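# Move TB bottle from fridge bin to bench, close door

## Task

Find the bottle marked with the letters TB in the refrigerator's bin, lift it out and set it upright on the bench. The other bottle must stay in the refrigerator, still upright, and the refrigerator door must end up shut. If neither bottle carries TB, take nothing out: shut the door and press the CALL key on the operator panel until it latches down. A wrong call is permanent, so press CALL only once you are sure neither bottle is TB.

## Robot and tools

Robot: two six-joint arms, left_arm and right_arm, each on its own carriage on one shared floor track along y at x = 0. left_rail always carries left_arm and sits on the +y side; right_rail carries right_arm. Each base is at x = 0, y = its carriage position_m, z = 0.04 m, facing +x. left_arm's fingers can fold when gripped near the palm or pushed tip-first into a surface, so grip with the outer quarter of its pads; right_arm's fingers are rigid.

Scene frame (used in all results): fixed to the table, table top z = 0, +z up, +x the direction the arms face, +y to their left, y = 0 at the track's middle. The table edge is at x = 0.17 m. Anything falling off the table, or set on the track or the strip beside it, fails the job.

Gripper frame: fingers point along its +z, open and close along its y. end_effector_position is the point between closed pads; fingertips extend roughly 9 to 33 mm past it depending on opening. A block juts about 10 cm toward the gripper's +x.

execute_actions(actions, cameras): a list of actions run in order. An action may hold "rows", "steps", "until", and device keys left_rail / right_rail. "rows" is up to 15 rows, one per 1/30 s control step. Every row is a single flat list of 18 numbers, each in [-1, 1], covering both arms: left_arm dx, dy, dz, rx, ry, rz, then left gripper position, force_limit, speed; then the same nine for right_arm. The six pose numbers are an offset, not a pose: they are measured from that arm's Hand target as it stood when the action began, along that Hand target's own axes. 1.0 equals 0.6 m for dx/dy/dz and 180 degrees for the rotation vector rx/ry/rz. Each row in an action counts from the same start, so a row is not added onto the previous one, but a new action or call starts afresh, so resending an offset moves further. Zeros in all six keep an arm at its Hand target. Ramp offsets gradually (about +0.01 per row is 0.18 m/s) to avoid jerks. "steps" is 1 to 450 (default 15), at least one per row; after the last row the arm keeps heading for that row's target. "until" checks only rail fields, e.g. {"left_rail": {"position_status": ["!=", "moving"]}} or {"all": {"status": "ended"}}; numbers need a comparison operator. Images arrive only if actions is [] or cameras is given.

Gripper numbers: position +1 fully open (140 mm), about -0.8 pads touching, -1 closes until stopped. force_limit -1 to +1 (about 14 N to 58 N pad force at slow close); speed -1 to +1 (about 30 to 250 mm/s), faster closing squeezes harder. Both start at +1. To leave a gripper unchanged, resend its last three numbers; 0 is a real command.

Rails: {"left_rail": {"position_m": ...}} sets an absolute carriage place (left_rail -0.8 to 1.5 m, right_rail -1.5 to 0.8 m), plus optional speed_m_s (0.01 to 1) and acceleration_factor (0.1 to 1). {"stop": true} brakes it. Keep the carriages at least 0.78 m apart. A row's target travels with its carriage, so let a drive finish before placing a gripper at a scene point.

move(target, speed, blend, stop_force, zero, blocking, cameras): straight-line path for both grippers. target is one 18-number row (same layout and scale, offsets from the current Hand targets) or up to 15 such rows, all measured from the same starting Hand targets. speed in m/s, 0.002 to 3.2, default 0.25. blend in m rounds corners in a list. stop_force in N (4 to 120, one value for both arms) ends an arm's path when its wrist sensor feels that much push; use it slowly when approaching surfaces, omit it when moving away from something pressed. zero (with stop_force) rezeros the sensor first, default true. blocking=false returns early; then call wait or stop before sending rows or another move. The result adds a "move:" line: done, off_target, moving, held or fault, and limits such as paced or held. Paths do not avoid obstacles; go around an arm's own base rather than near it.

wait(seconds 0 to 10): lets the scene run with the last commands. stop(): brakes a running move. zoom_image(camera, region [x0,y0,x1,y1] pixels, at most 504 each side): enlarges part of the newest image from cam_high, cam_low, cam_bench_left, cam_bench_mid, cam_bench_right, cam_left_wrist or cam_right_wrist; use it to read bottle lettering. zero_wrist_force(arm): rezeros that arm's wrist sensor. finished_scene(): ends the scene for good.

Results: end_effector_position in m, orientation as quaternion wxyz, velocities in m/s and rad/s, all in the scene frame. Hand target is what next offsets count from. Joint positions list per arm: rail (m), then shoulder pan, shoulder lift, elbow, wrist 1, wrist 2, wrist 3 (rad). object_status: 0 moving, 1 stopped while opening, 2 stopped while closing (a grip), 3 reached position or pads met. position_measured is in counts: 3 open, about 200 at 20 mm, 230 pads touching. Rail position_status: moving, done, contact_stop, time_out, stopped, stopped_with_arm, stopped_for_other_arm, stopped_for_other_carriage; position_answer taken or not_taken. Wrist force/torque are in the gripper's own axes.

Cautions: orientation commands are clipped to 32 degrees per step from the measured one. Pressing past a firm contact, about 150 N on any arm part, or exceeding joint torque limits (elbow 133, wrists 48 N m) stops the arm for 10 s. Avoid any contact between the two arms. Don't drop or fling the bottles, don't slam the door, push the CALL key only when justified, and keep stretched or loaded arms from overheating (MOTOR HOT line).

Each tool is called after ">>>" as name(argument=value, ...) on one line, values as JSON.

## Session

>>> execute_actions(actions=[])

Scene clock: 0.00 s.
left_arm: end_effector_position=(+0.3563, +1.2407, +0.5790) position_measured=3 object_status=3 end_effector_quat_wxyz=(+0.000, +0.000, +1.000, +0.000) | right_arm: end_effector_position=(+0.3563, -1.2884, +0.5790) position_measured=3 object_status=3 end_effector_quat_wxyz=(+0.000, +0.000, +1.000, +0.000)
Joint positions: left_arm=[1.162 -0.281 -2.157 1.821 -1.235 -1.571 -0.281] | right_arm=[-1.367 -0.28 -2.157 1.821 -1.235 -1.571 -0.28]
Joint velocities: within noise
Joint torques (N m): no reading
Wrist force (N): no reading
Wrist torque (N m): no reading
Wrist force, peak (N): no reading
Hand target: left_arm +0.3563, +1.2407, +0.5790; +0.000, +0.000, +1.000, +0.000 | right_arm +0.3563, -1.2884, +0.5790; +0.000, +0.000, +1.000, +0.000
Tool commands: left_gripper/position=+1.0 left_gripper/force_limit=+1.0 left_gripper/speed=+1.0 right_gripper/position=+1.0 right_gripper/force_limit=+1.0 right_gripper/speed=+1.0
left_rail: position_m=1.162 position_status=done
right_rail: position_m=-1.367 position_status=done

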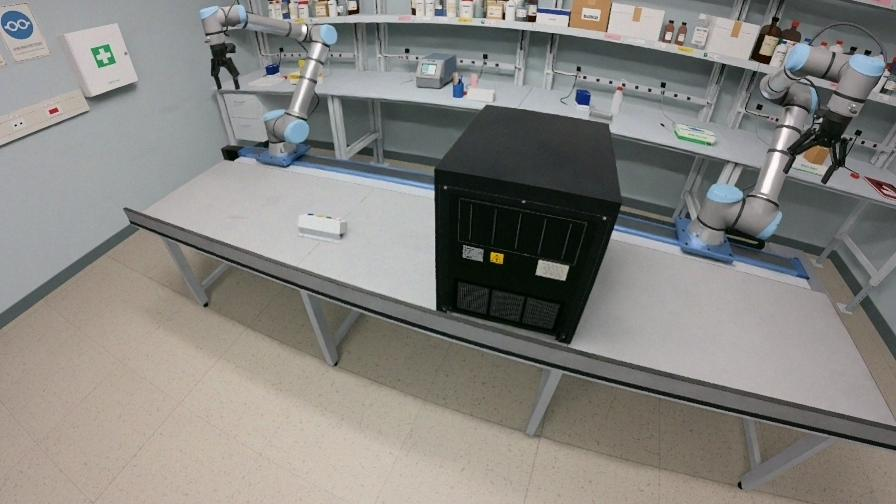

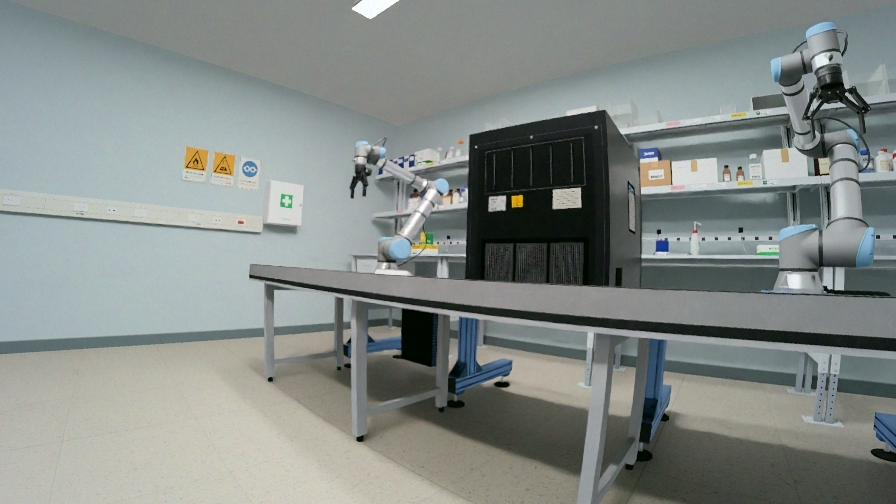

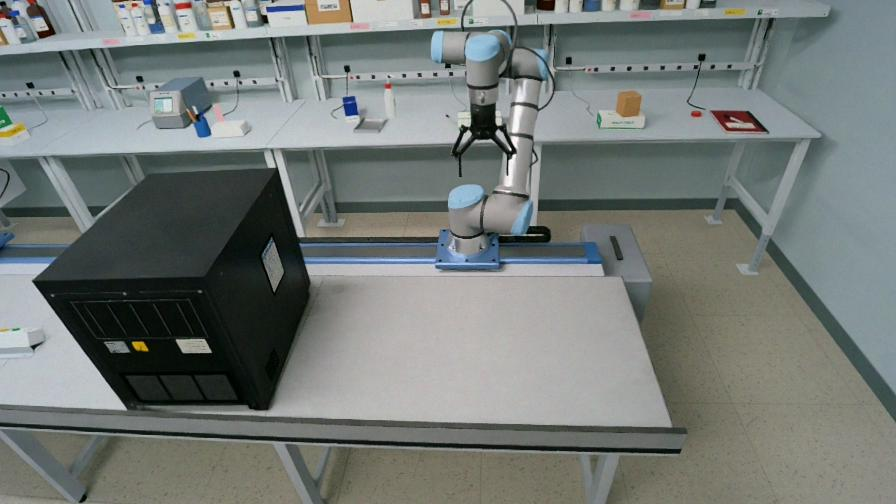

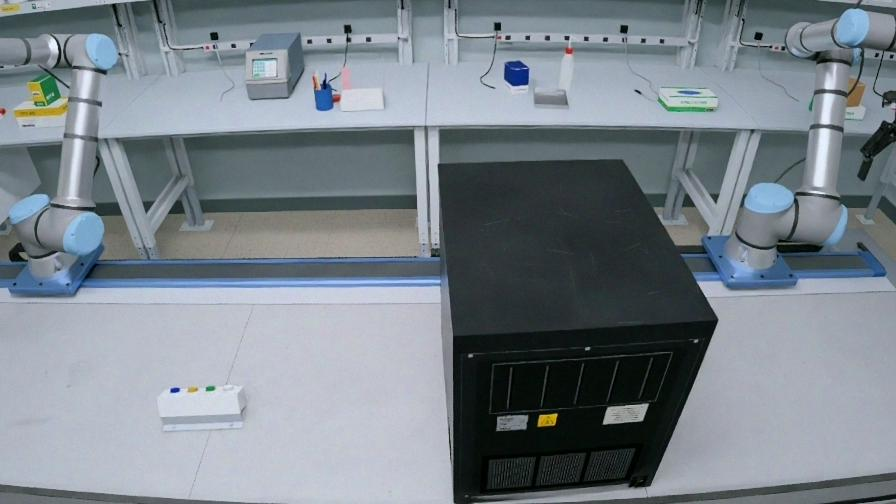

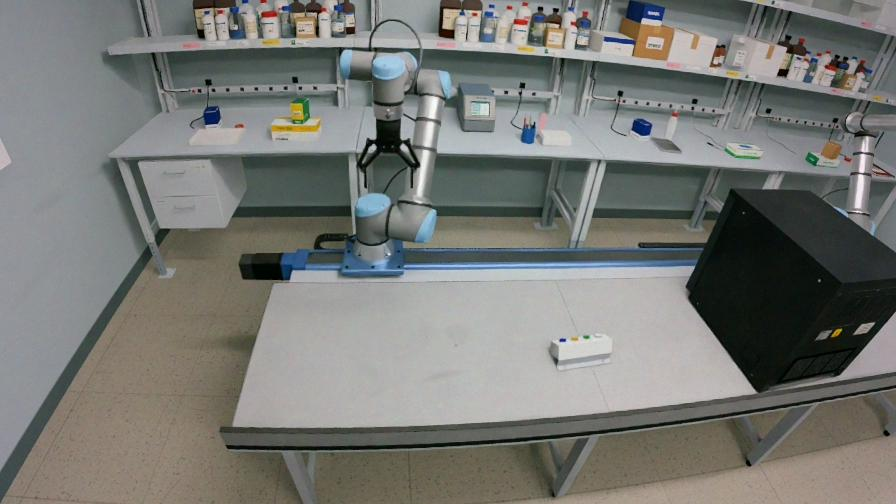

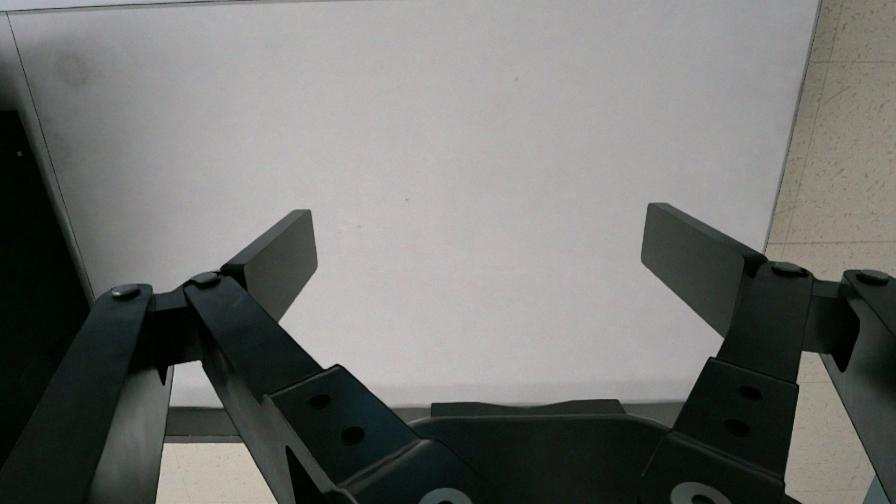

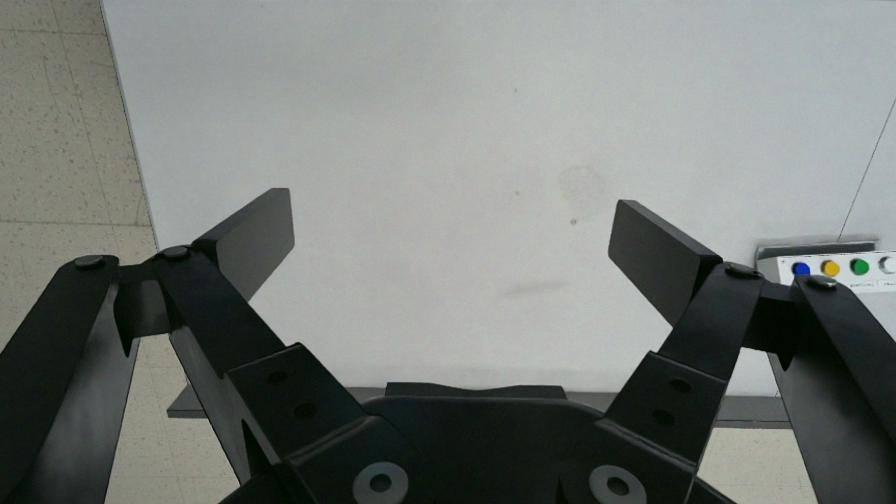

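>>> execute_actions(actions=[{"right_rail":{"position_m":-0.75},"steps":150,"until":{"right_rail":{"position_status":["!=","moving"]}}}])

>>> move(target=[[0,0,0,0,0,0,1,1,1,0.26,0.618,0.05,-0.29,0.1,0.29,1,1,1],[0,0,0,0,0,0,1,1,1,0.76,0.985,0.13,-0.583,0.201,0.583,1,1,1]], speed=0.5, blend=[0.05,0], cameras=["cam_right_wrist","cam_bench_mid"])

Scene clock: 51.63 s.
left_arm: end_effector_position=(+0.3563, +1.2407, +0.5790) position_measured=3 object_status=3 end_effector_quat_wxyz=(+0.000, +0.000, +1.000, +0.000) | right_arm: end_effector_position=(+0.3563, -0.6714, +0.5790) position_measured=3 object_status=3 end_effector_quat_wxyz=(+0.000, +0.000, +1.000, +0.000)
Joint positions: left_arm=[1.162 -0.281 -2.157 1.821 -1.235 -1.571 -0.28] | right_arm=[-0.75 -0.28 -2.157 1.821 -1.235 -1.571 -0.28]
Joint torques (N m): left_arm=[0.5 -2.85 -47.43 -4.66 0.52 -0.57] | right_arm=[0.96 3.76 -42.24 -4.42 0.22 -0.02]
Wrist force (N): left_arm=[0.1 -0.3 0.2] | right_arm=[0.0 0.0 0.1]
Wrist torque (N m): left_arm=[-0.06 -0.02 0.00] | right_arm=[0.01 0.00 0.00]
Wrist force, peak (N): left_arm=[-0.2 -0.7 -0.1] | right_arm=[0.1 -3.9 0.4]
Hand target: left_arm +0.3563, +1.2407, +0.5790; +0.000, +0.000, +1.000, +0.000 | right_arm +0.3563, -0.6714, +0.5790; +0.000, +0.000, +1.000, +0.000
Tool commands: left_gripper/position=+1.0 left_gripper/force_limit=+1.0 left_gripper/speed=+1.0 right_gripper/position=+1.0 right_gripper/force_limit=+1.0 right_gripper/speed=+1.0
left_rail: position_m=1.162 position_status=done
right_rail: position_m=-0.750 position_status=done

Scene clock: 55.30 s.
left_arm: end_effector_position=(+0.3563, +1.2407, +0.5790) position_measured=3 object_status=3 end_effector_quat_wxyz=(+0.000, +0.000, +1.000, +0.000) | right_arm: end_effector_position=(-0.0509, -0.1570, +0.5114) position_measured=3 object_status=3 end_effector_quat_wxyz=(-0.242, +0.633, +0.422, +0.602)
Joint positions: left_arm=[1.162 -0.281 -2.157 1.821 -1.235 -1.571 -0.28] | right_arm=[-0.75 -0.465 -3.648 2.231 -0.853 -0.209 2.076]
Joint torques (N m): left_arm=[-0.67 0.4 -47.99 -4.38 -0.16 -0.21] | right_arm=[13.97 83.42 -6.45 0.17 -1.57 -3.66]
Wrist force (N): left_arm=[0.3 -0.3 0.1] | right_arm=[-0.1 -1.1 2.8]
Wrist torque (N m): left_arm=[-0.07 -0.07 0.00] | right_arm=[-0.33 -0.05 0.15]
Wrist force, peak (N): left_arm=[-0.1 -0.6 0.3] | right_arm=[0.9 -21.2 5.1]
Hand target: left_arm +0.3563, +1.2407, +0.5790; +0.000, +0.000, +1.000, +0.000 | right_arm -0.0509, -0.1570, +0.5114; -0.242, +0.633, +0.422, +0.602 (not the last commanded pose)
Off the commanded pose: left_arm 0.000 m, 0 deg | right_arm 0.091 m, 23 deg.
left_rail: position_m=1.162 position_status=done
right_rail: position_m=-0.750 position_status=done
led back after a hold (right arm): the arm was led back toward your command in small steps, so it may still be short of it.
shoulder posture changed (right arm): the wrist came as close to joint 2's axis as it can, and the arm is now in the other of its two shoulder postures.
move: held (right_arm; a check stopped the path); limits=held
pose unreachable (right arm): on one or more control steps of this call, first in action 0 (counted from 0), this arm could not follow its commanded pose, so it was not sent that pose on those steps. It may still have moved: this result reports where it is.
cause: moving toward the commanded pose would bring a part of the arm (just beyond joint 3 (shoulder lift)) too close to the robot's own body.
camera_calibration:
cam_right_wrist: T_world_to_cam=[[0.818598, -0.518499, 0.247096, -0.162745], [-0.104887, -0.557918, -0.823241, 0.318854], [0.564709, 0.647986, -0.511094, 0.575271], [0, 0, 0, 1]] pos_world=[-0.158194, -0.279257, 0.596725]
Images, in order (width x height): cam_bench_mid 896x504, cam_right_wrist 896x504.

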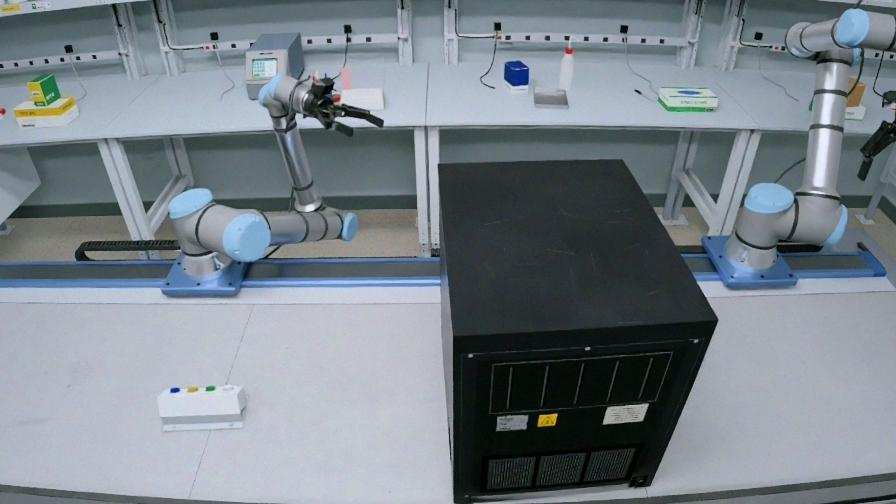

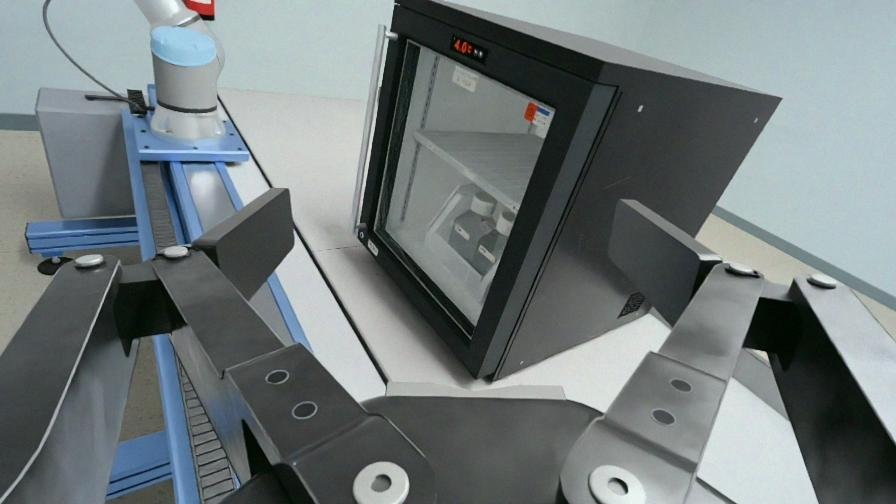

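>>> zoom_image(camera="cam_right_wrist", region=[340, 0, 600, 380])

>>> zoom_image(camera="cam_right_wrist", region=[410, 160, 530, 300])

Scaled by 1.326 from the camera's 896x504 image, which has a finer 1280x720 frame.

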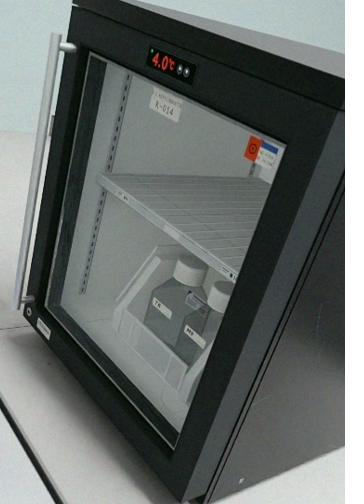

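Scaled by 3.600 from the camera's 896x504 image, which has a finer 1280x720 frame.

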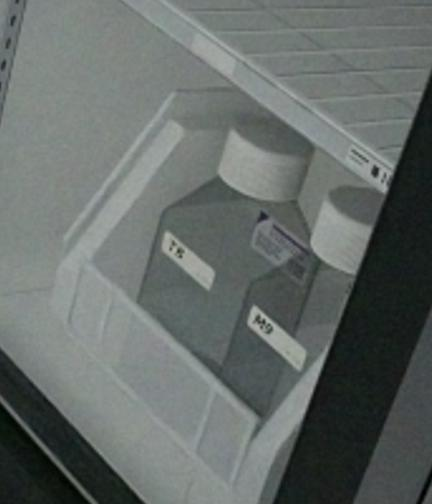

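>>> zoom_image(camera="cam_right_wrist", region=[446, 215, 496, 265])

>>> execute_actions(actions=[{"right_rail":{"position_m":-1.2},"left_rail":{"position_m":1.0},"steps":150,"until":{"all":{"status":"ended"}}}], cameras=["cam_left_wrist","cam_bench_mid"])

Scaled by 10.080 from the camera's 896x504 image, which has a finer 1280x720 frame.

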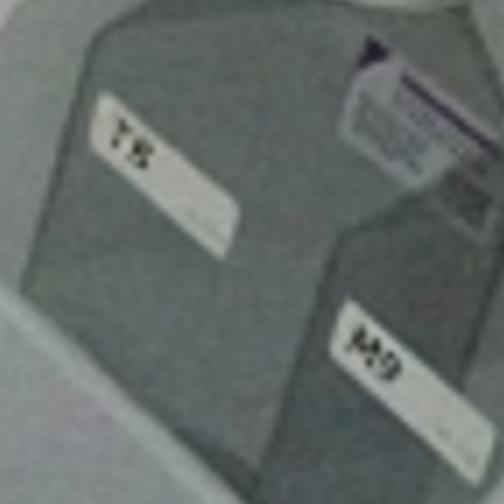

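Scene clock: 99.60 s.
left_arm: end_effector_position=(+0.3563, +1.0786, +0.5790) position_measured=3 object_status=3 end_effector_quat_wxyz=(+0.000, +0.000, +1.000, +0.000) | right_arm: end_effector_position=(-0.0509, -0.6070, +0.5114) position_measured=3 object_status=3 end_effector_quat_wxyz=(-0.242, +0.633, +0.422, +0.602)
Joint positions: left_arm=[1 -0.281 -2.157 1.821 -1.235 -1.571 -0.28] | right_arm=[-1.2 -0.465 -3.648 2.23 -0.852 -0.209 2.075]
Joint torques (N m): left_arm=[4.45 -1.01 -47.2 -4.35 0.74 0.1] | right_arm=[-13.17 83.08 -14.31 -0.77 0.97 -3.11]
Wrist force (N): left_arm=[0.1 -0.2 0.0] | right_arm=[-0.4 -1.0 3.5]
Wrist torque (N m): left_arm=[-0.05 -0.03 0.00] | right_arm=[-0.31 0.01 0.15]
Wrist force, peak (N): left_arm=[-0.1 -4.0 -0.2] | right_arm=[0.3 -3.2 6.1]
Hand target: left_arm +0.3563, +1.0786, +0.5790; +0.000, +0.000, +1.000, +0.000 | right_arm -0.0509, -0.6070, +0.5114; -0.242, +0.633, +0.422, +0.602 (not the last commanded pose)
Tool commands: left_gripper/position=+1.0 left_gripper/force_limit=+1.0 left_gripper/speed=+1.0 right_gripper/position=+1.0 right_gripper/force_limit=+1.0 right_gripper/speed=+1.0
Off the commanded pose: left_arm 0.000 m, 0 deg | right_arm 0.091 m, 23 deg.
left_rail: position_m=1.000 position_status=done
right_rail: position_m=-1.200 position_status=done
camera_calibration:
cam_left_wrist: T_world_to_cam=[[0.0315968, 0.999399, -0.0142523, -1.0648], [0.938137, -0.0247345, 0.345379, -0.508316], [0.344819, -0.0242835, -0.938355, 0.628351], [0, 0, 0, 1]] pos_world=[0.293847, 1.06684, 0.750002]
Images, in order (width x height): cam_bench_mid 896x504, cam_left_wrist 896x504.

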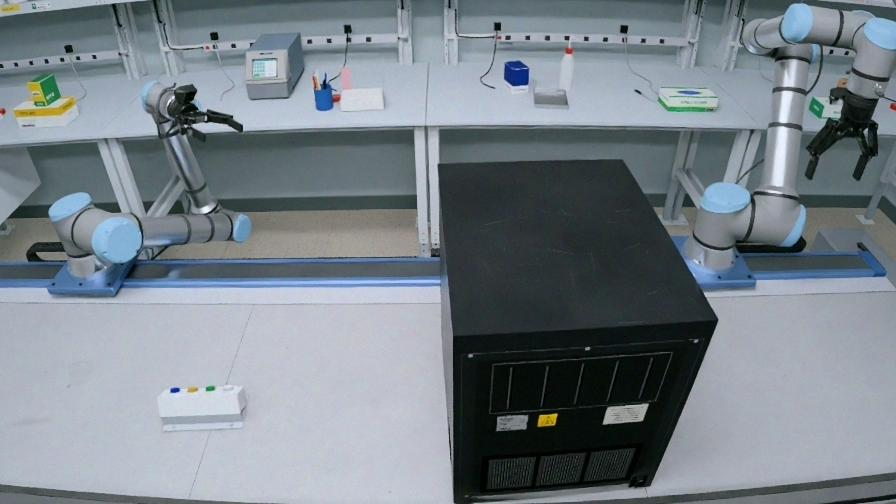

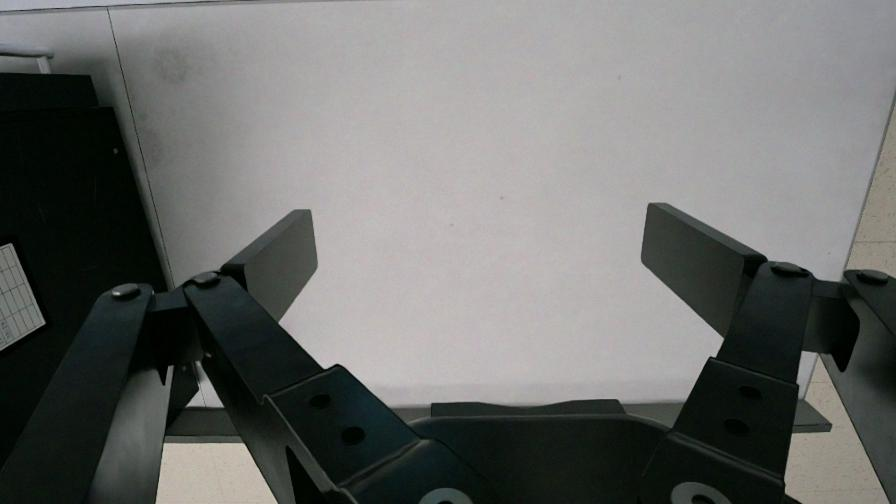

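>>> execute_actions(actions=[{"left_rail":{"position_m":1.1},"steps":150,"until":{"all":{"status":"ended"}}}])

>>> move(target=[[-0.157,-0.63,-0.035,0.324,0.057,-0.324,1,1,1,0,0,0,0,0,0,1,1,1],[0.593,-0.931,0.415,0.648,0.114,-0.648,1,1,1,0,0,0,0,0,0,1,1,1]], speed=0.5, blend=[0.05,0], cameras=["cam_left_wrist","cam_bench_mid"])

Scene clock: 127.13 s.
left_arm: end_effector_position=(+0.3563, +1.1786, +0.5790) position_measured=3 object_status=3 end_effector_quat_wxyz=(+0.000, +0.000, +1.000, +0.000) | right_arm: end_effector_position=(-0.0509, -0.6070, +0.5114) position_measured=3 object_status=3 end_effector_quat_wxyz=(-0.242, +0.633, +0.422, +0.602)
Joint positions: left_arm=[1.1 -0.281 -2.157 1.821 -1.235 -1.571 -0.281] | right_arm=[-1.2 -0.465 -3.648 2.23 -0.852 -0.209 2.075]
Joint torques (N m): left_arm=[0.3 3.06 -46.6 -4.13 0.38 -0.63] | right_arm=[3.82 66.18 -16.87 -3.42 5.54 -2.66]
Wrist force (N): left_arm=[0.0 -0.4 0.2] | right_arm=[-0.3 -1.2 3.3]
Wrist torque (N m): left_arm=[-0.09 -0.01 0.00] | right_arm=[-0.35 -0.02 0.15]
Wrist force, peak (N): left_arm=[0.0 -4.4 0.1] | right_arm=[-0.5 -1.6 3.7]
Hand target: left_arm +0.3563, +1.1786, +0.5790; +0.000, +0.000, +1.000, +0.000 | right_arm -0.0509, -0.6070, +0.5114; -0.242, +0.633, +0.422, +0.602 (not the last commanded pose)
Tool commands: left_gripper/position=+1.0 left_gripper/force_limit=+1.0 left_gripper/speed=+1.0 right_gripper/position=+1.0 right_gripper/force_limit=+1.0 right_gripper/speed=+1.0
Off the commanded pose: left_arm 0.000 m, 0 deg | right_arm 0.091 m, 23 deg.
left_rail: position_m=1.100 position_status=done
right_rail: position_m=-1.200 position_status=done

Scene clock: 130.67 s.
left_arm: end_effector_position=(+0.2091, +0.7063, +0.4475) position_measured=3 object_status=3 end_effector_quat_wxyz=(-0.340, -0.504, +0.607, -0.512) end_effector_velocity=(-0.001, +0.000, -0.001) end_effector_angular_velocity=(+0.002, +0.000, -0.003) | right_arm: end_effector_position=(-0.0509, -0.6070, +0.5114) position_measured=3 object_status=3 end_effector_quat_wxyz=(-0.242, +0.633, +0.422, +0.602)
Joint positions: left_arm=[1.1 -1.575 -2.591 2.814 -3.114 -1.464 -2.877] | right_arm=[-1.2 -0.465 -3.648 2.23 -0.852 -0.209 2.075]
Joint velocities: left_arm=[0 0.003 0.003 0 -0.001 -0.006 0.001] | right_arm=[within noise]
Joint torques (N m): left_arm=[9.09 39.99 -56.11 -6.52 -1.66 1.8] | right_arm=[4.68 65.55 -17.02 -3.54 5.42 -2.86]
Wrist force (N): left_arm=[-0.3 -1.7 0.0] | right_arm=[-0.3 -1.3 3.4]
Wrist torque (N m): left_arm=[-0.27 -0.42 -0.02] | right_arm=[-0.36 -0.01 0.14]
Wrist force, peak (N): left_arm=[-6.4 4.6 6.1] | right_arm=[-0.2 -1.4 3.5]
Hand target: left_arm +0.2092, +0.7063, +0.4475; -0.340, -0.504, +0.607, -0.512 (not the last commanded pose) | right_arm -0.0509, -0.6070, +0.5114; -0.242, +0.633, +0.422, +0.602
Off the commanded pose: left_arm 0.254 m, 69 deg | right_arm 0.000 m, 0 deg.
left_rail: position_m=1.100 position_status=done
right_rail: position_m=-1.200 position_status=done
led back after a hold (left arm): the arm was led back toward your command in small steps, so it may still be short of it.
move: held (left_arm; a check stopped the path); path passed 1 of 2 targets; limits=paced,held
pose unreachable (left arm): on one or more control steps of this call, first in action 0 (counted from 0), this arm could not follow its commanded pose, so it was not sent that pose on those steps. It may still have moved: this result reports where it is.
cause: moving toward the commanded pose would bring two parts of the arm too close to each other (joints 4 (elbow) and 5 (wrist 1) lie between them).
camera_calibration:
cam_left_wrist: T_world_to_cam=[[-0.949629, -0.0372506, -0.311153, 0.380285], [0.23251, 0.581943, -0.779282, -0.111672], [0.210102, -0.812376, -0.543969, 0.954925], [0, 0, 0, 1]] pos_world=[0.186463, 0.85491, 0.550753]
Images, in order (width x height): cam_bench_mid 896x504, cam_left_wrist 896x504.

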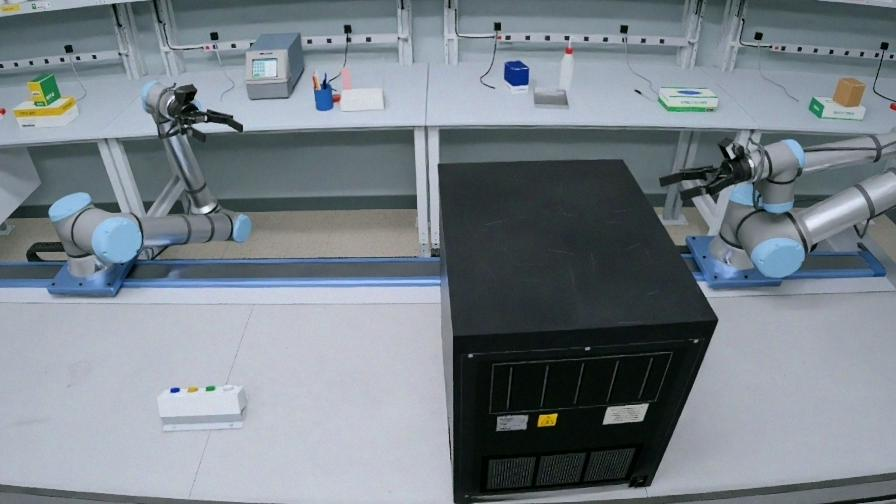

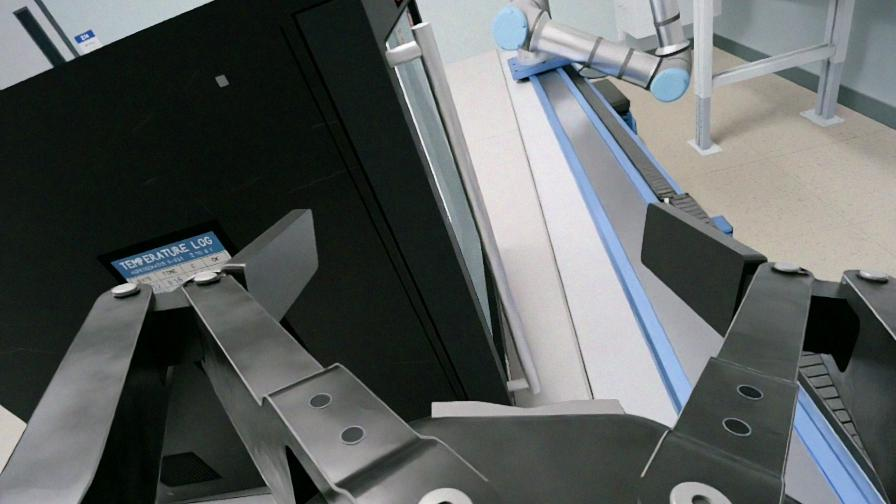

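>>> execute_actions(actions=[{"left_rail":{"position_m":1.35},"steps":150,"until":{"all":{"status":"ended"}}}])

>>> move(target=[0.019,0.267,0.774,0.471,-0.004,-0.133,1,1,1,0,0,0,0,0,0,1,1,1], speed=0.4, cameras=["cam_left_wrist","cam_bench_mid"])

Scene clock: 160.03 s.
left_arm: end_effector_position=(+0.2092, +0.9563, +0.4475) position_measured=3 object_status=3 end_effector_quat_wxyz=(-0.340, -0.504, +0.607, -0.512) | right_arm: end_effector_position=(-0.0509, -0.6070, +0.5114) position_measured=3 object_status=3 end_effector_quat_wxyz=(-0.242, +0.633, +0.422, +0.602)
Joint positions: left_arm=[1.35 -1.573 -2.59 2.814 -3.115 -1.465 -2.877] | right_arm=[-1.2 -0.465 -3.648 2.23 -0.852 -0.209 2.075]
Joint torques (N m): left_arm=[7.01 37.24 -55.42 -6.09 -1.73 1.77] | right_arm=[3.7 65.12 -17.37 -5.31 5.35 -2.64]
Wrist force (N): left_arm=[-0.4 -1.9 0.1] | right_arm=[-0.1 -1.4 3.2]
Wrist torque (N m): left_arm=[-0.32 -0.39 -0.01] | right_arm=[-0.39 -0.06 0.14]
Wrist force, peak (N): left_arm=[0.8 -1.6 4.2] | right_arm=[-0.5 -1.5 3.6]
Hand target: left_arm +0.2092, +0.9563, +0.4475; -0.340, -0.504, +0.607, -0.512 (not the last commanded pose) | right_arm -0.0509, -0.6070, +0.5114; -0.242, +0.633, +0.422, +0.602
Tool commands: left_gripper/position=+1.0 left_gripper/force_limit=+1.0 left_gripper/speed=+1.0 right_gripper/position=+1.0 right_gripper/force_limit=+1.0 right_gripper/speed=+1.0
Off the commanded pose: left_arm 0.255 m, 69 deg | right_arm 0.000 m, 0 deg.
left_rail: position_m=1.350 position_status=done
right_rail: position_m=-1.200 position_status=done

Scene clock: 163.57 s.
left_arm: end_effector_position=(+0.1004, +0.5006, +0.2993) position_measured=3 object_status=3 end_effector_quat_wxyz=(+0.000, +0.707, -0.001, +0.707) | right_arm: end_effector_position=(-0.0509, -0.6070, +0.5114) position_measured=3 object_status=3 end_effector_quat_wxyz=(-0.242, +0.633, +0.422, +0.602)
Joint positions: left_arm=[1.35 -2.045 -0.671 1.502 -3.974 0.473 -3.14] | right_arm=[-1.2 -0.465 -3.648 2.23 -0.852 -0.209 2.075]
Joint torques (N m): left_arm=[12.56 -87.6 -35.95 -1.96 2.49 1.79] | right_arm=[4.13 67.31 -16.04 -5.7 5.49 -2.76]
Wrist force (N): left_arm=[0.7 -1.8 0.7] | right_arm=[-0.2 -0.8 3.4]
Wrist torque (N m): left_arm=[-0.30 -0.73 0.04] | right_arm=[-0.27 -0.04 0.14]
Wrist force, peak (N): left_arm=[-0.5 -2.8 -1.3] | right_arm=[-0.6 -1.3 3.7]
Hand target: left_arm +0.1004, +0.5006, +0.2993; +0.000, +0.707, -0.001, +0.707 | right_arm -0.0509, -0.6070, +0.5114; -0.242, +0.633, +0.422, +0.602
Off the commanded pose: left_arm 0.000 m, 0 deg | right_arm 0.000 m, 0 deg.
left_rail: position_m=1.350 position_status=done
right_rail: position_m=-1.200 position_status=done
move: done
camera_calibration:
cam_left_wrist: T_world_to_cam=[[0.0129116, -0.999385, -0.0326036, 0.524848], [-0.345742, 0.026133, -0.937966, 0.301604], [0.938241, 0.0233831, -0.345192, 0.179166], [0, 0, 0, 1]] pos_world=[-0.0706002, 0.512454, 0.361853]
Images, in order (width x height): cam_bench_mid 896x504, cam_left_wrist 896x504.

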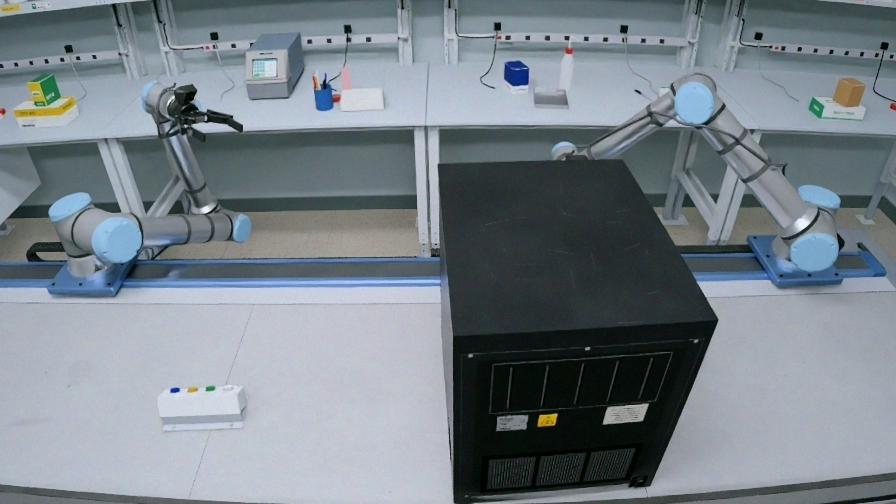

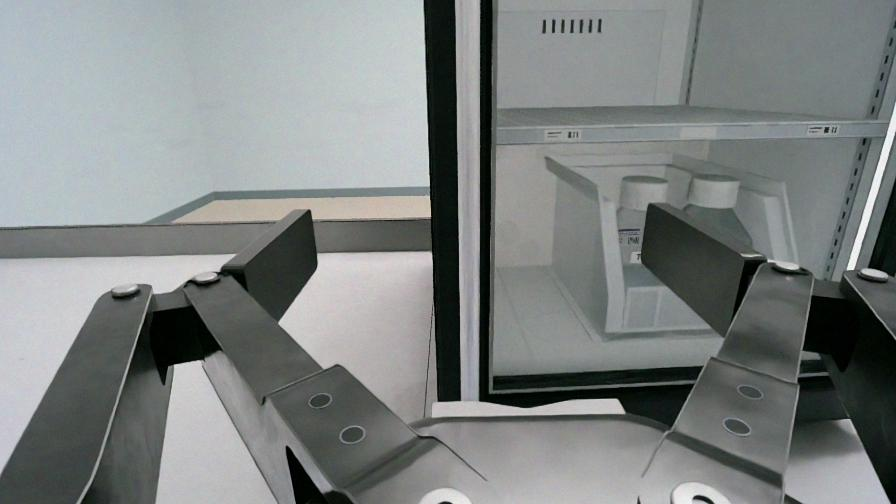

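>>> move(target=[0,-0.0065,0.191,0,0,0,1,-0.3,-1,0,0,0,0,0,0,1,1,1], speed=0.2, cameras=["cam_left_wrist"])

Scene clock: 183.30 s.
left_arm: end_effector_position=(+0.2147, +0.5044, +0.2992) position_measured=3 object_status=3 end_effector_quat_wxyz=(+0.000, +0.707, -0.001, +0.707) | right_arm: end_effector_position=(-0.0509, -0.6070, +0.5114) position_measured=3 object_status=3 end_effector_quat_wxyz=(-0.242, +0.633, +0.422, +0.602)
Joint positions: left_arm=[1.35 -1.924 -0.702 1.571 -4.013 0.352 -3.139] | right_arm=[-1.2 -0.465 -3.648 2.23 -0.852 -0.209 2.075]
Joint torques (N m): left_arm=[11.15 -113.55 -22.08 -1.83 -1.56 2.14] | right_arm=[5.49 67.48 -16.97 -6.77 5.66 -2.45]
Wrist force (N): left_arm=[0.6 -1.8 0.3] | right_arm=[-0.5 -1.1 3.2]
Wrist torque (N m): left_arm=[-0.29 -0.73 0.06] | right_arm=[-0.32 0.03 0.15]
Wrist force, peak (N): left_arm=[0.4 -1.9 2.3] | right_arm=[-0.5 -1.4 3.7]
Hand target: left_arm +0.2150, +0.5044, +0.2992; +0.000, +0.707, -0.001, +0.707 | right_arm -0.0509, -0.6070, +0.5114; -0.242, +0.633, +0.422, +0.602
Off the commanded pose: left_arm 0.000 m, 0 deg | right_arm 0.000 m, 0 deg.
left_rail: position_m=1.350 position_status=done
right_rail: position_m=-1.200 position_status=done
move: done
camera_calibration:
cam_left_wrist: T_world_to_cam=[[0.0130919, -0.99938, -0.032676, 0.527184], [-0.345955, 0.0261334, -0.937887, 0.341039], [0.93816, 0.0235832, -0.345398, 0.0717167], [0, 0, 0, 1]] pos_world=[0.0438006, 0.516254, 0.361853]
Images, in order (width x height): cam_left_wrist 896x504.

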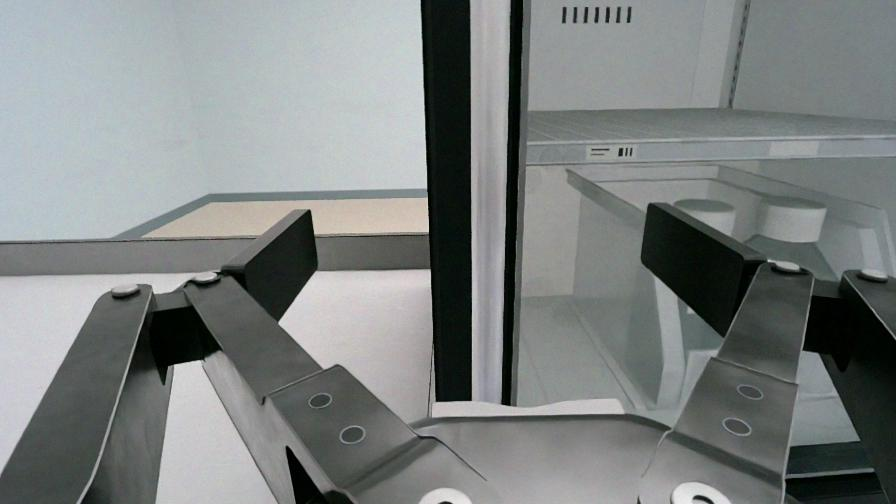

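>>> move(target=[0,0.0067,0.0167,0,0,0,1,-0.3,-1,0,0,0,0,0,0,1,1,1], speed=0.1)

>>> move(target=[0,0,0,0,0,0,-1,-0.1,-1,0,0,0,0,0,0,1,1,1], cameras=["cam_left_wrist"])

Scene clock: 192.10 s.
left_arm: end_effector_position=(+0.2247, +0.5005, +0.2992) position_measured=3 object_status=3 end_effector_quat_wxyz=(+0.000, +0.707, -0.001, +0.707) end_effector_velocity=(+0.004, -0.001, +0.000) end_effector_angular_velocity=(+0.001, +0.000, +0.001) | right_arm: end_effector_position=(-0.0509, -0.6070, +0.5114) position_measured=3 object_status=3 end_effector_quat_wxyz=(-0.242, +0.633, +0.422, +0.602)
Joint positions: left_arm=[1.35 -1.911 -0.699 1.565 -4.01 0.339 -3.138] | right_arm=[-1.2 -0.465 -3.648 2.23 -0.852 -0.209 2.075]
Joint velocities: left_arm=[0 0.005 0 -0.001 0.001 -0.004 0.001] | right_arm=[within noise]
Joint torques (N m): left_arm=[14.25 -85.37 -34.73 3.76 -2.79 1.91] | right_arm=[2.66 67.68 -17.16 -6.63 5.67 -1.98]
Wrist force (N): left_arm=[0.5 -1.7 0.7] | right_arm=[-0.4 -1.0 3.2]
Wrist torque (N m): left_arm=[-0.27 -0.71 0.05] | right_arm=[-0.31 0.00 0.14]
Wrist force, peak (N): left_arm=[0.6 -2.2 0.6] | right_arm=[-0.1 -1.4 3.6]
Hand target: left_arm +0.2251, +0.5003, +0.2992; +0.000, +0.707, -0.001, +0.707 | right_arm -0.0509, -0.6070, +0.5114; -0.242, +0.633, +0.422, +0.602
Off the commanded pose: left_arm 0.000 m, 0 deg | right_arm 0.000 m, 0 deg.
left_rail: position_m=1.350 position_status=done
right_rail: position_m=-1.200 position_status=done
move: done

Scene clock: 196.57 s.
left_arm: end_effector_position=(+0.2250, +0.5002, +0.2992) position_measured=208 object_status=0 end_effector_quat_wxyz=(+0.000, +0.707, -0.001, +0.707) | right_arm: end_effector_position=(-0.0509, -0.6070, +0.5114) position_measured=3 object_status=3 end_effector_quat_wxyz=(-0.242, +0.633, +0.422, +0.602)
Joint positions: left_arm=[1.35 -1.911 -0.699 1.564 -4.009 0.338 -3.138] | right_arm=[-1.2 -0.465 -3.648 2.23 -0.852 -0.209 2.075]
Joint torques (N m): left_arm=[12.38 -88.38 -28.4 1.64 6.12 1.6] | right_arm=[3.33 67.86 -16.71 -6.59 5.39 -2.05]
Wrist force (N): left_arm=[-1.7 10.9 2.2] | right_arm=[-0.5 -1.2 3.2]
Wrist torque (N m): left_arm=[-0.27 -0.73 -0.01] | right_arm=[-0.36 0.02 0.14]
Wrist force, peak (N): left_arm=[-1.5 11.0 2.5] | right_arm=[-0.6 -1.4 3.5]
Hand target: left_arm +0.2251, +0.5002, +0.2992; +0.000, +0.707, -0.001, +0.707 | right_arm -0.0509, -0.6070, +0.5114; -0.242, +0.633, +0.422, +0.602
Off the commanded pose: left_arm 0.000 m, 0 deg | right_arm 0.000 m, 0 deg.
left_rail: position_m=1.350 position_status=done
right_rail: position_m=-1.200 position_status=done
move: done
camera_calibration:
cam_left_wrist: T_world_to_cam=[[0.0128698, -0.999382, -0.0327007, 0.522874], [-0.34595, 0.0262334, -0.937886, 0.34466], [0.938165, 0.0233832, -0.345399, 0.0622548], [0, 0, 0, 1]] pos_world=[0.0541006, 0.512053, 0.361853]
Images, in order (width x height): cam_left_wrist 896x504.

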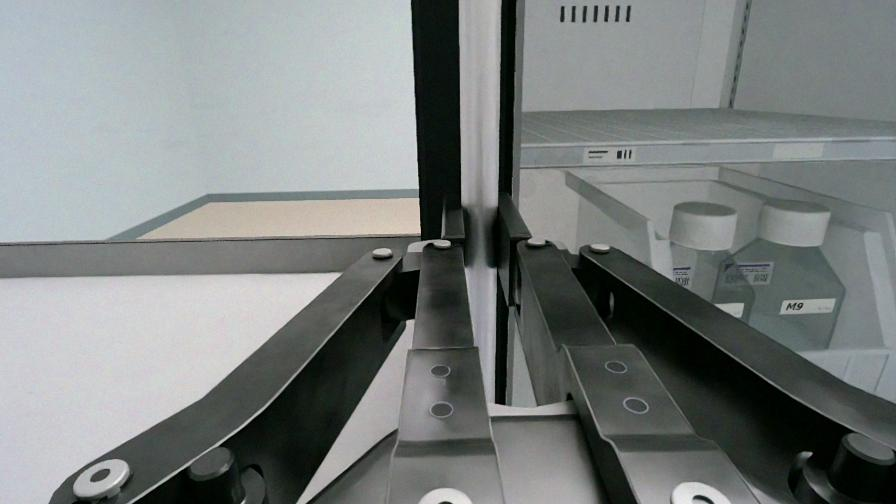

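>>> move(target=[0,0.023,-0.094,0.044,0,0,-1,-0.1,-1,0,0,0,0,0,0,1,1,1], speed=0.06, cameras=["cam_left_wrist"])

Scene clock: 213.90 s.
left_arm: end_effector_position=(+0.1687, +0.4866, +0.2992) position_measured=208 object_status=2 end_effector_quat_wxyz=(-0.049, +0.706, +0.048, +0.705) | right_arm: end_effector_position=(-0.0509, -0.6070, +0.5114) position_measured=3 object_status=3 end_effector_quat_wxyz=(-0.242, +0.633, +0.422, +0.602)
Joint positions: left_arm=[1.35 -1.943 -0.621 1.39 -3.912 0.509 -3.139] | right_arm=[-1.2 -0.465 -3.648 2.23 -0.852 -0.209 2.075]
Joint torques (N m): left_arm=[-15.55 -95.56 -32.03 1.35 13.8 -1.93] | right_arm=[1.97 68.24 -16.14 -6.87 5.25 -2.14]
Wrist force (N): left_arm=[0.1 34.8 5.1] | right_arm=[0.1 -1.3 3.0]
Wrist torque (N m): left_arm=[-0.39 -1.04 0.21] | right_arm=[-0.38 -0.11 0.14]
Wrist force, peak (N): left_arm=[0.1 34.8 5.1] | right_arm=[-0.2 -1.5 3.6]
Hand target: left_arm +0.1686, +0.4866, +0.2992; -0.049, +0.706, +0.048, +0.705 | right_arm -0.0509, -0.6070, +0.5114; -0.242, +0.633, +0.422, +0.602
Off the commanded pose: left_arm 0.000 m, 0 deg | right_arm 0.000 m, 0 deg.
left_rail: position_m=1.350 position_status=done
right_rail: position_m=-1.200 position_status=done
move: done
camera_calibration:
cam_left_wrist: T_world_to_cam=[[0.150405, -0.98808, -0.0328076, 0.481383], [-0.346187, -0.0215543, -0.937918, 0.348855], [0.926031, 0.152425, -0.345303, 0.0546274], [0, 0, 0, 1]] pos_world=[-0.0022199, 0.474838, 0.361853]
Images, in order (width x height): cam_left_wrist 896x504.

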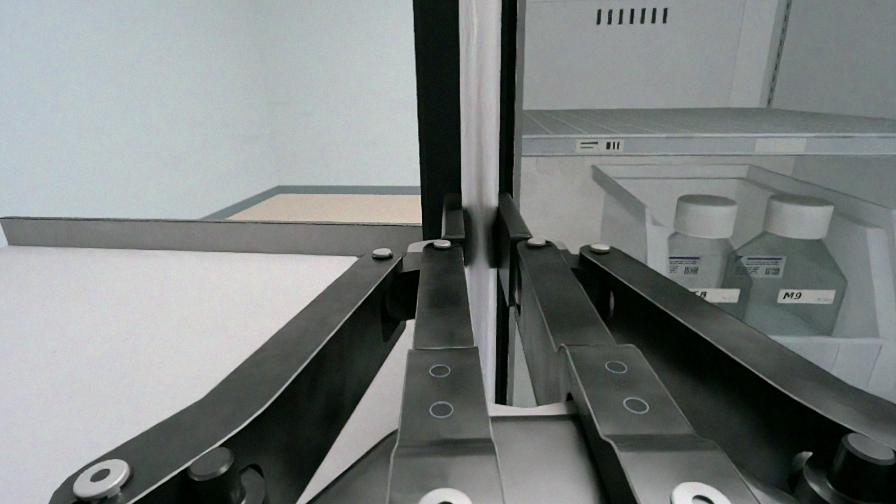

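>>> move(target=[[0,0.0375,-0.094,0.044,0,0,-1,-0.1,-1,0,0,0,0,0,0,1,1,1],[0,0.086,-0.193,0.0945,0,0,-1,-0.1,-1,0,0,0,0,0,0,1,1,1],[0,0.1345,-0.264,0.133,0,0,-1,-0.1,-1,0,0,0,0,0,0,1,1,1]], speed=0.12, blend=[0.02,0.02,0], cameras=["cam_left_wrist"])

Scene clock: 232.87 s.
left_arm: end_effector_position=(+0.0228, +0.3851, +0.2993) position_measured=255 object_status=3 end_effector_quat_wxyz=(-0.194, +0.680, +0.193, +0.680) | right_arm: end_effector_position=(-0.0509, -0.6070, +0.5114) position_measured=3 object_status=3 end_effector_quat_wxyz=(-0.242, +0.633, +0.422, +0.602)
Joint positions: left_arm=[1.35 -1.949 -0.149 0.382 -3.375 0.932 -3.14] | right_arm=[-1.2 -0.465 -3.648 2.23 -0.852 -0.209 2.075]
Joint torques (N m): left_arm=[13.03 -116.86 -49.61 5.48 2.56 1.83] | right_arm=[1.81 66.16 -16.93 -6.63 5.52 -1.68]
Wrist force (N): left_arm=[1.8 -1.2 -2.2] | right_arm=[-0.3 -1.2 3.5]
Wrist torque (N m): left_arm=[0.02 -1.06 0.05] | right_arm=[-0.36 0.00 0.15]
Wrist force, peak (N): left_arm=[20.3 -55.4 -6.9] | right_arm=[-0.3 -1.6 3.6]
Hand target: left_arm +0.0228, +0.3850, +0.2992; -0.194, +0.680, +0.193, +0.680 | right_arm -0.0509, -0.6070, +0.5114; -0.242, +0.633, +0.422, +0.602
Off the commanded pose: left_arm 0.000 m, 0 deg | right_arm 0.000 m, 0 deg.
left_rail: position_m=1.350 position_status=done
right_rail: position_m=-1.200 position_status=done
move: done
camera_calibration:
cam_left_wrist: T_world_to_cam=[[0.538496, -0.841987, -0.0328706, 0.337933], [-0.307173, -0.159829, -0.938136, 0.348548], [0.784645, 0.515279, -0.344703, 0.0686379], [0, 0, 0, 1]] pos_world=[-0.128767, 0.304876, 0.361753]
Images, in order (width x height): cam_left_wrist 896x504.

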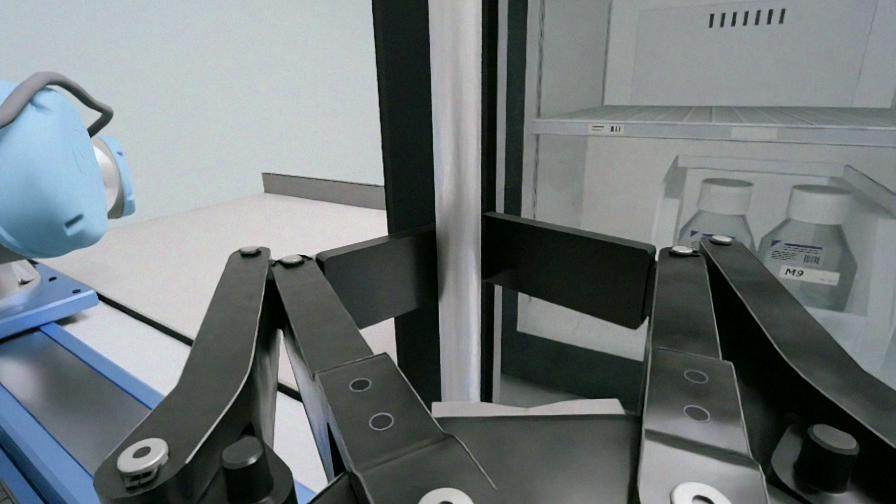

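>>> move(target=[0,0,0,0,0,0,1,-0.1,-0.5,0,0,0,0,0,0,1,1,1], cameras=["cam_left_wrist","cam_right_wrist"])

Scene clock: 241.63 s.
left_arm: end_effector_position=(+0.0228, +0.3850, +0.2992) position_measured=3 object_status=0 end_effector_quat_wxyz=(-0.194, +0.680, +0.193, +0.680) | right_arm: end_effector_position=(-0.0509, -0.6070, +0.5114) position_measured=3 object_status=3 end_effector_quat_wxyz=(-0.242, +0.633, +0.422, +0.602)
Joint positions: left_arm=[1.35 -1.949 -0.149 0.382 -3.375 0.933 -3.14] | right_arm=[-1.2 -0.465 -3.648 2.23 -0.852 -0.209 2.075]
Joint torques (N m): left_arm=[-8.3 -131.29 -38.58 0.98 -2.17 0.82] | right_arm=[2.24 67.74 -16.61 -6.58 5.5 -1.32]
Wrist force (N): left_arm=[3.7 -0.8 -2.1] | right_arm=[-0.2 -1.5 3.2]
Wrist torque (N m): left_arm=[-0.04 -1.40 0.06] | right_arm=[-0.41 -0.03 0.15]
Wrist force, peak (N): left_arm=[3.2 -10.7 0.8] | right_arm=[-0.4 -1.4 3.7]
Hand target: left_arm +0.0228, +0.3850, +0.2992; -0.194, +0.680, +0.193, +0.680 | right_arm -0.0509, -0.6070, +0.5114; -0.242, +0.633, +0.422, +0.602
Off the commanded pose: left_arm 0.000 m, 0 deg | right_arm 0.000 m, 0 deg.
left_rail: position_m=1.350 position_status=done
right_rail: position_m=-1.200 position_status=done
move: done
camera_calibration:
cam_left_wrist: T_world_to_cam=[[0.538562, -0.841943, -0.0329016, 0.33794], [-0.307161, -0.15982, -0.938142, 0.348548], [0.784604, 0.515353, -0.344685, 0.0686036], [0, 0, 0, 1]] pos_world=[-0.128767, 0.304876, 0.361753]
cam_right_wrist: T_world_to_cam=[[0.818694, -0.518296, 0.247202, -0.395995], [-0.104814, -0.558141, -0.823099, 0.0676372], [0.564583, 0.647956, -0.511272, 0.86698], [0, 0, 0, 1]] pos_world=[-0.158194, -0.729256, 0.596825]
Images, in order (width x height): cam_left_wrist 896x504, cam_right_wrist 896x504.

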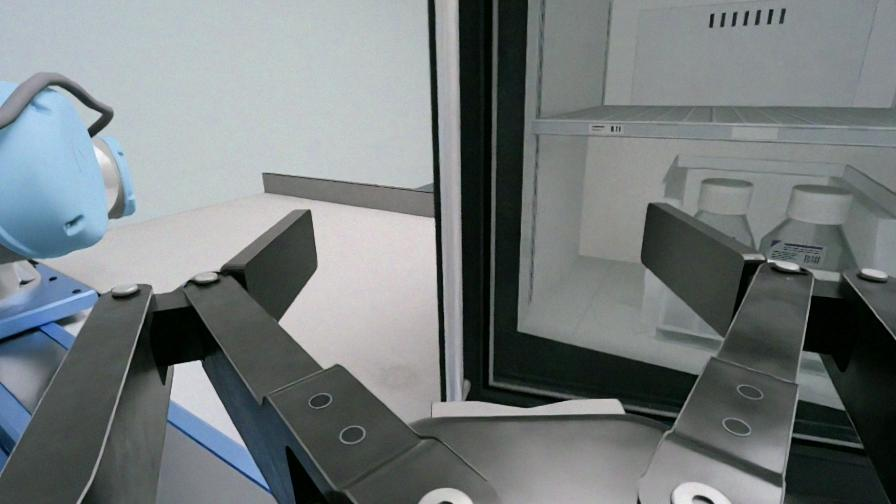

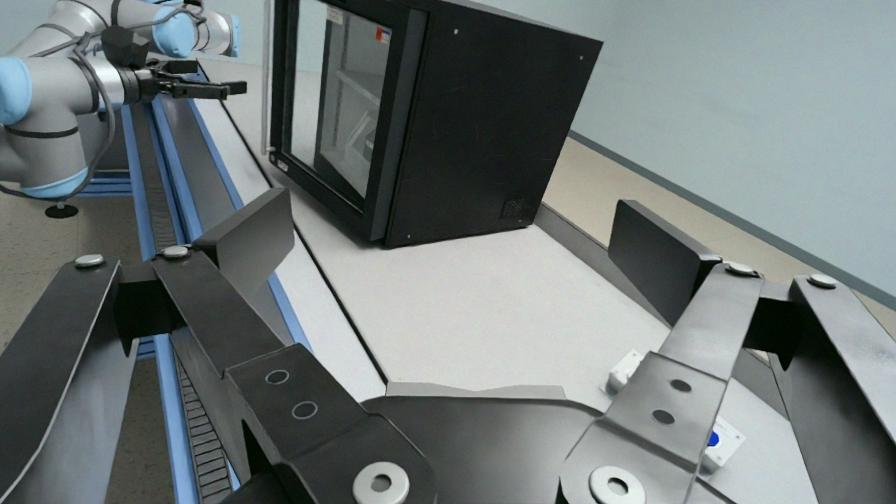

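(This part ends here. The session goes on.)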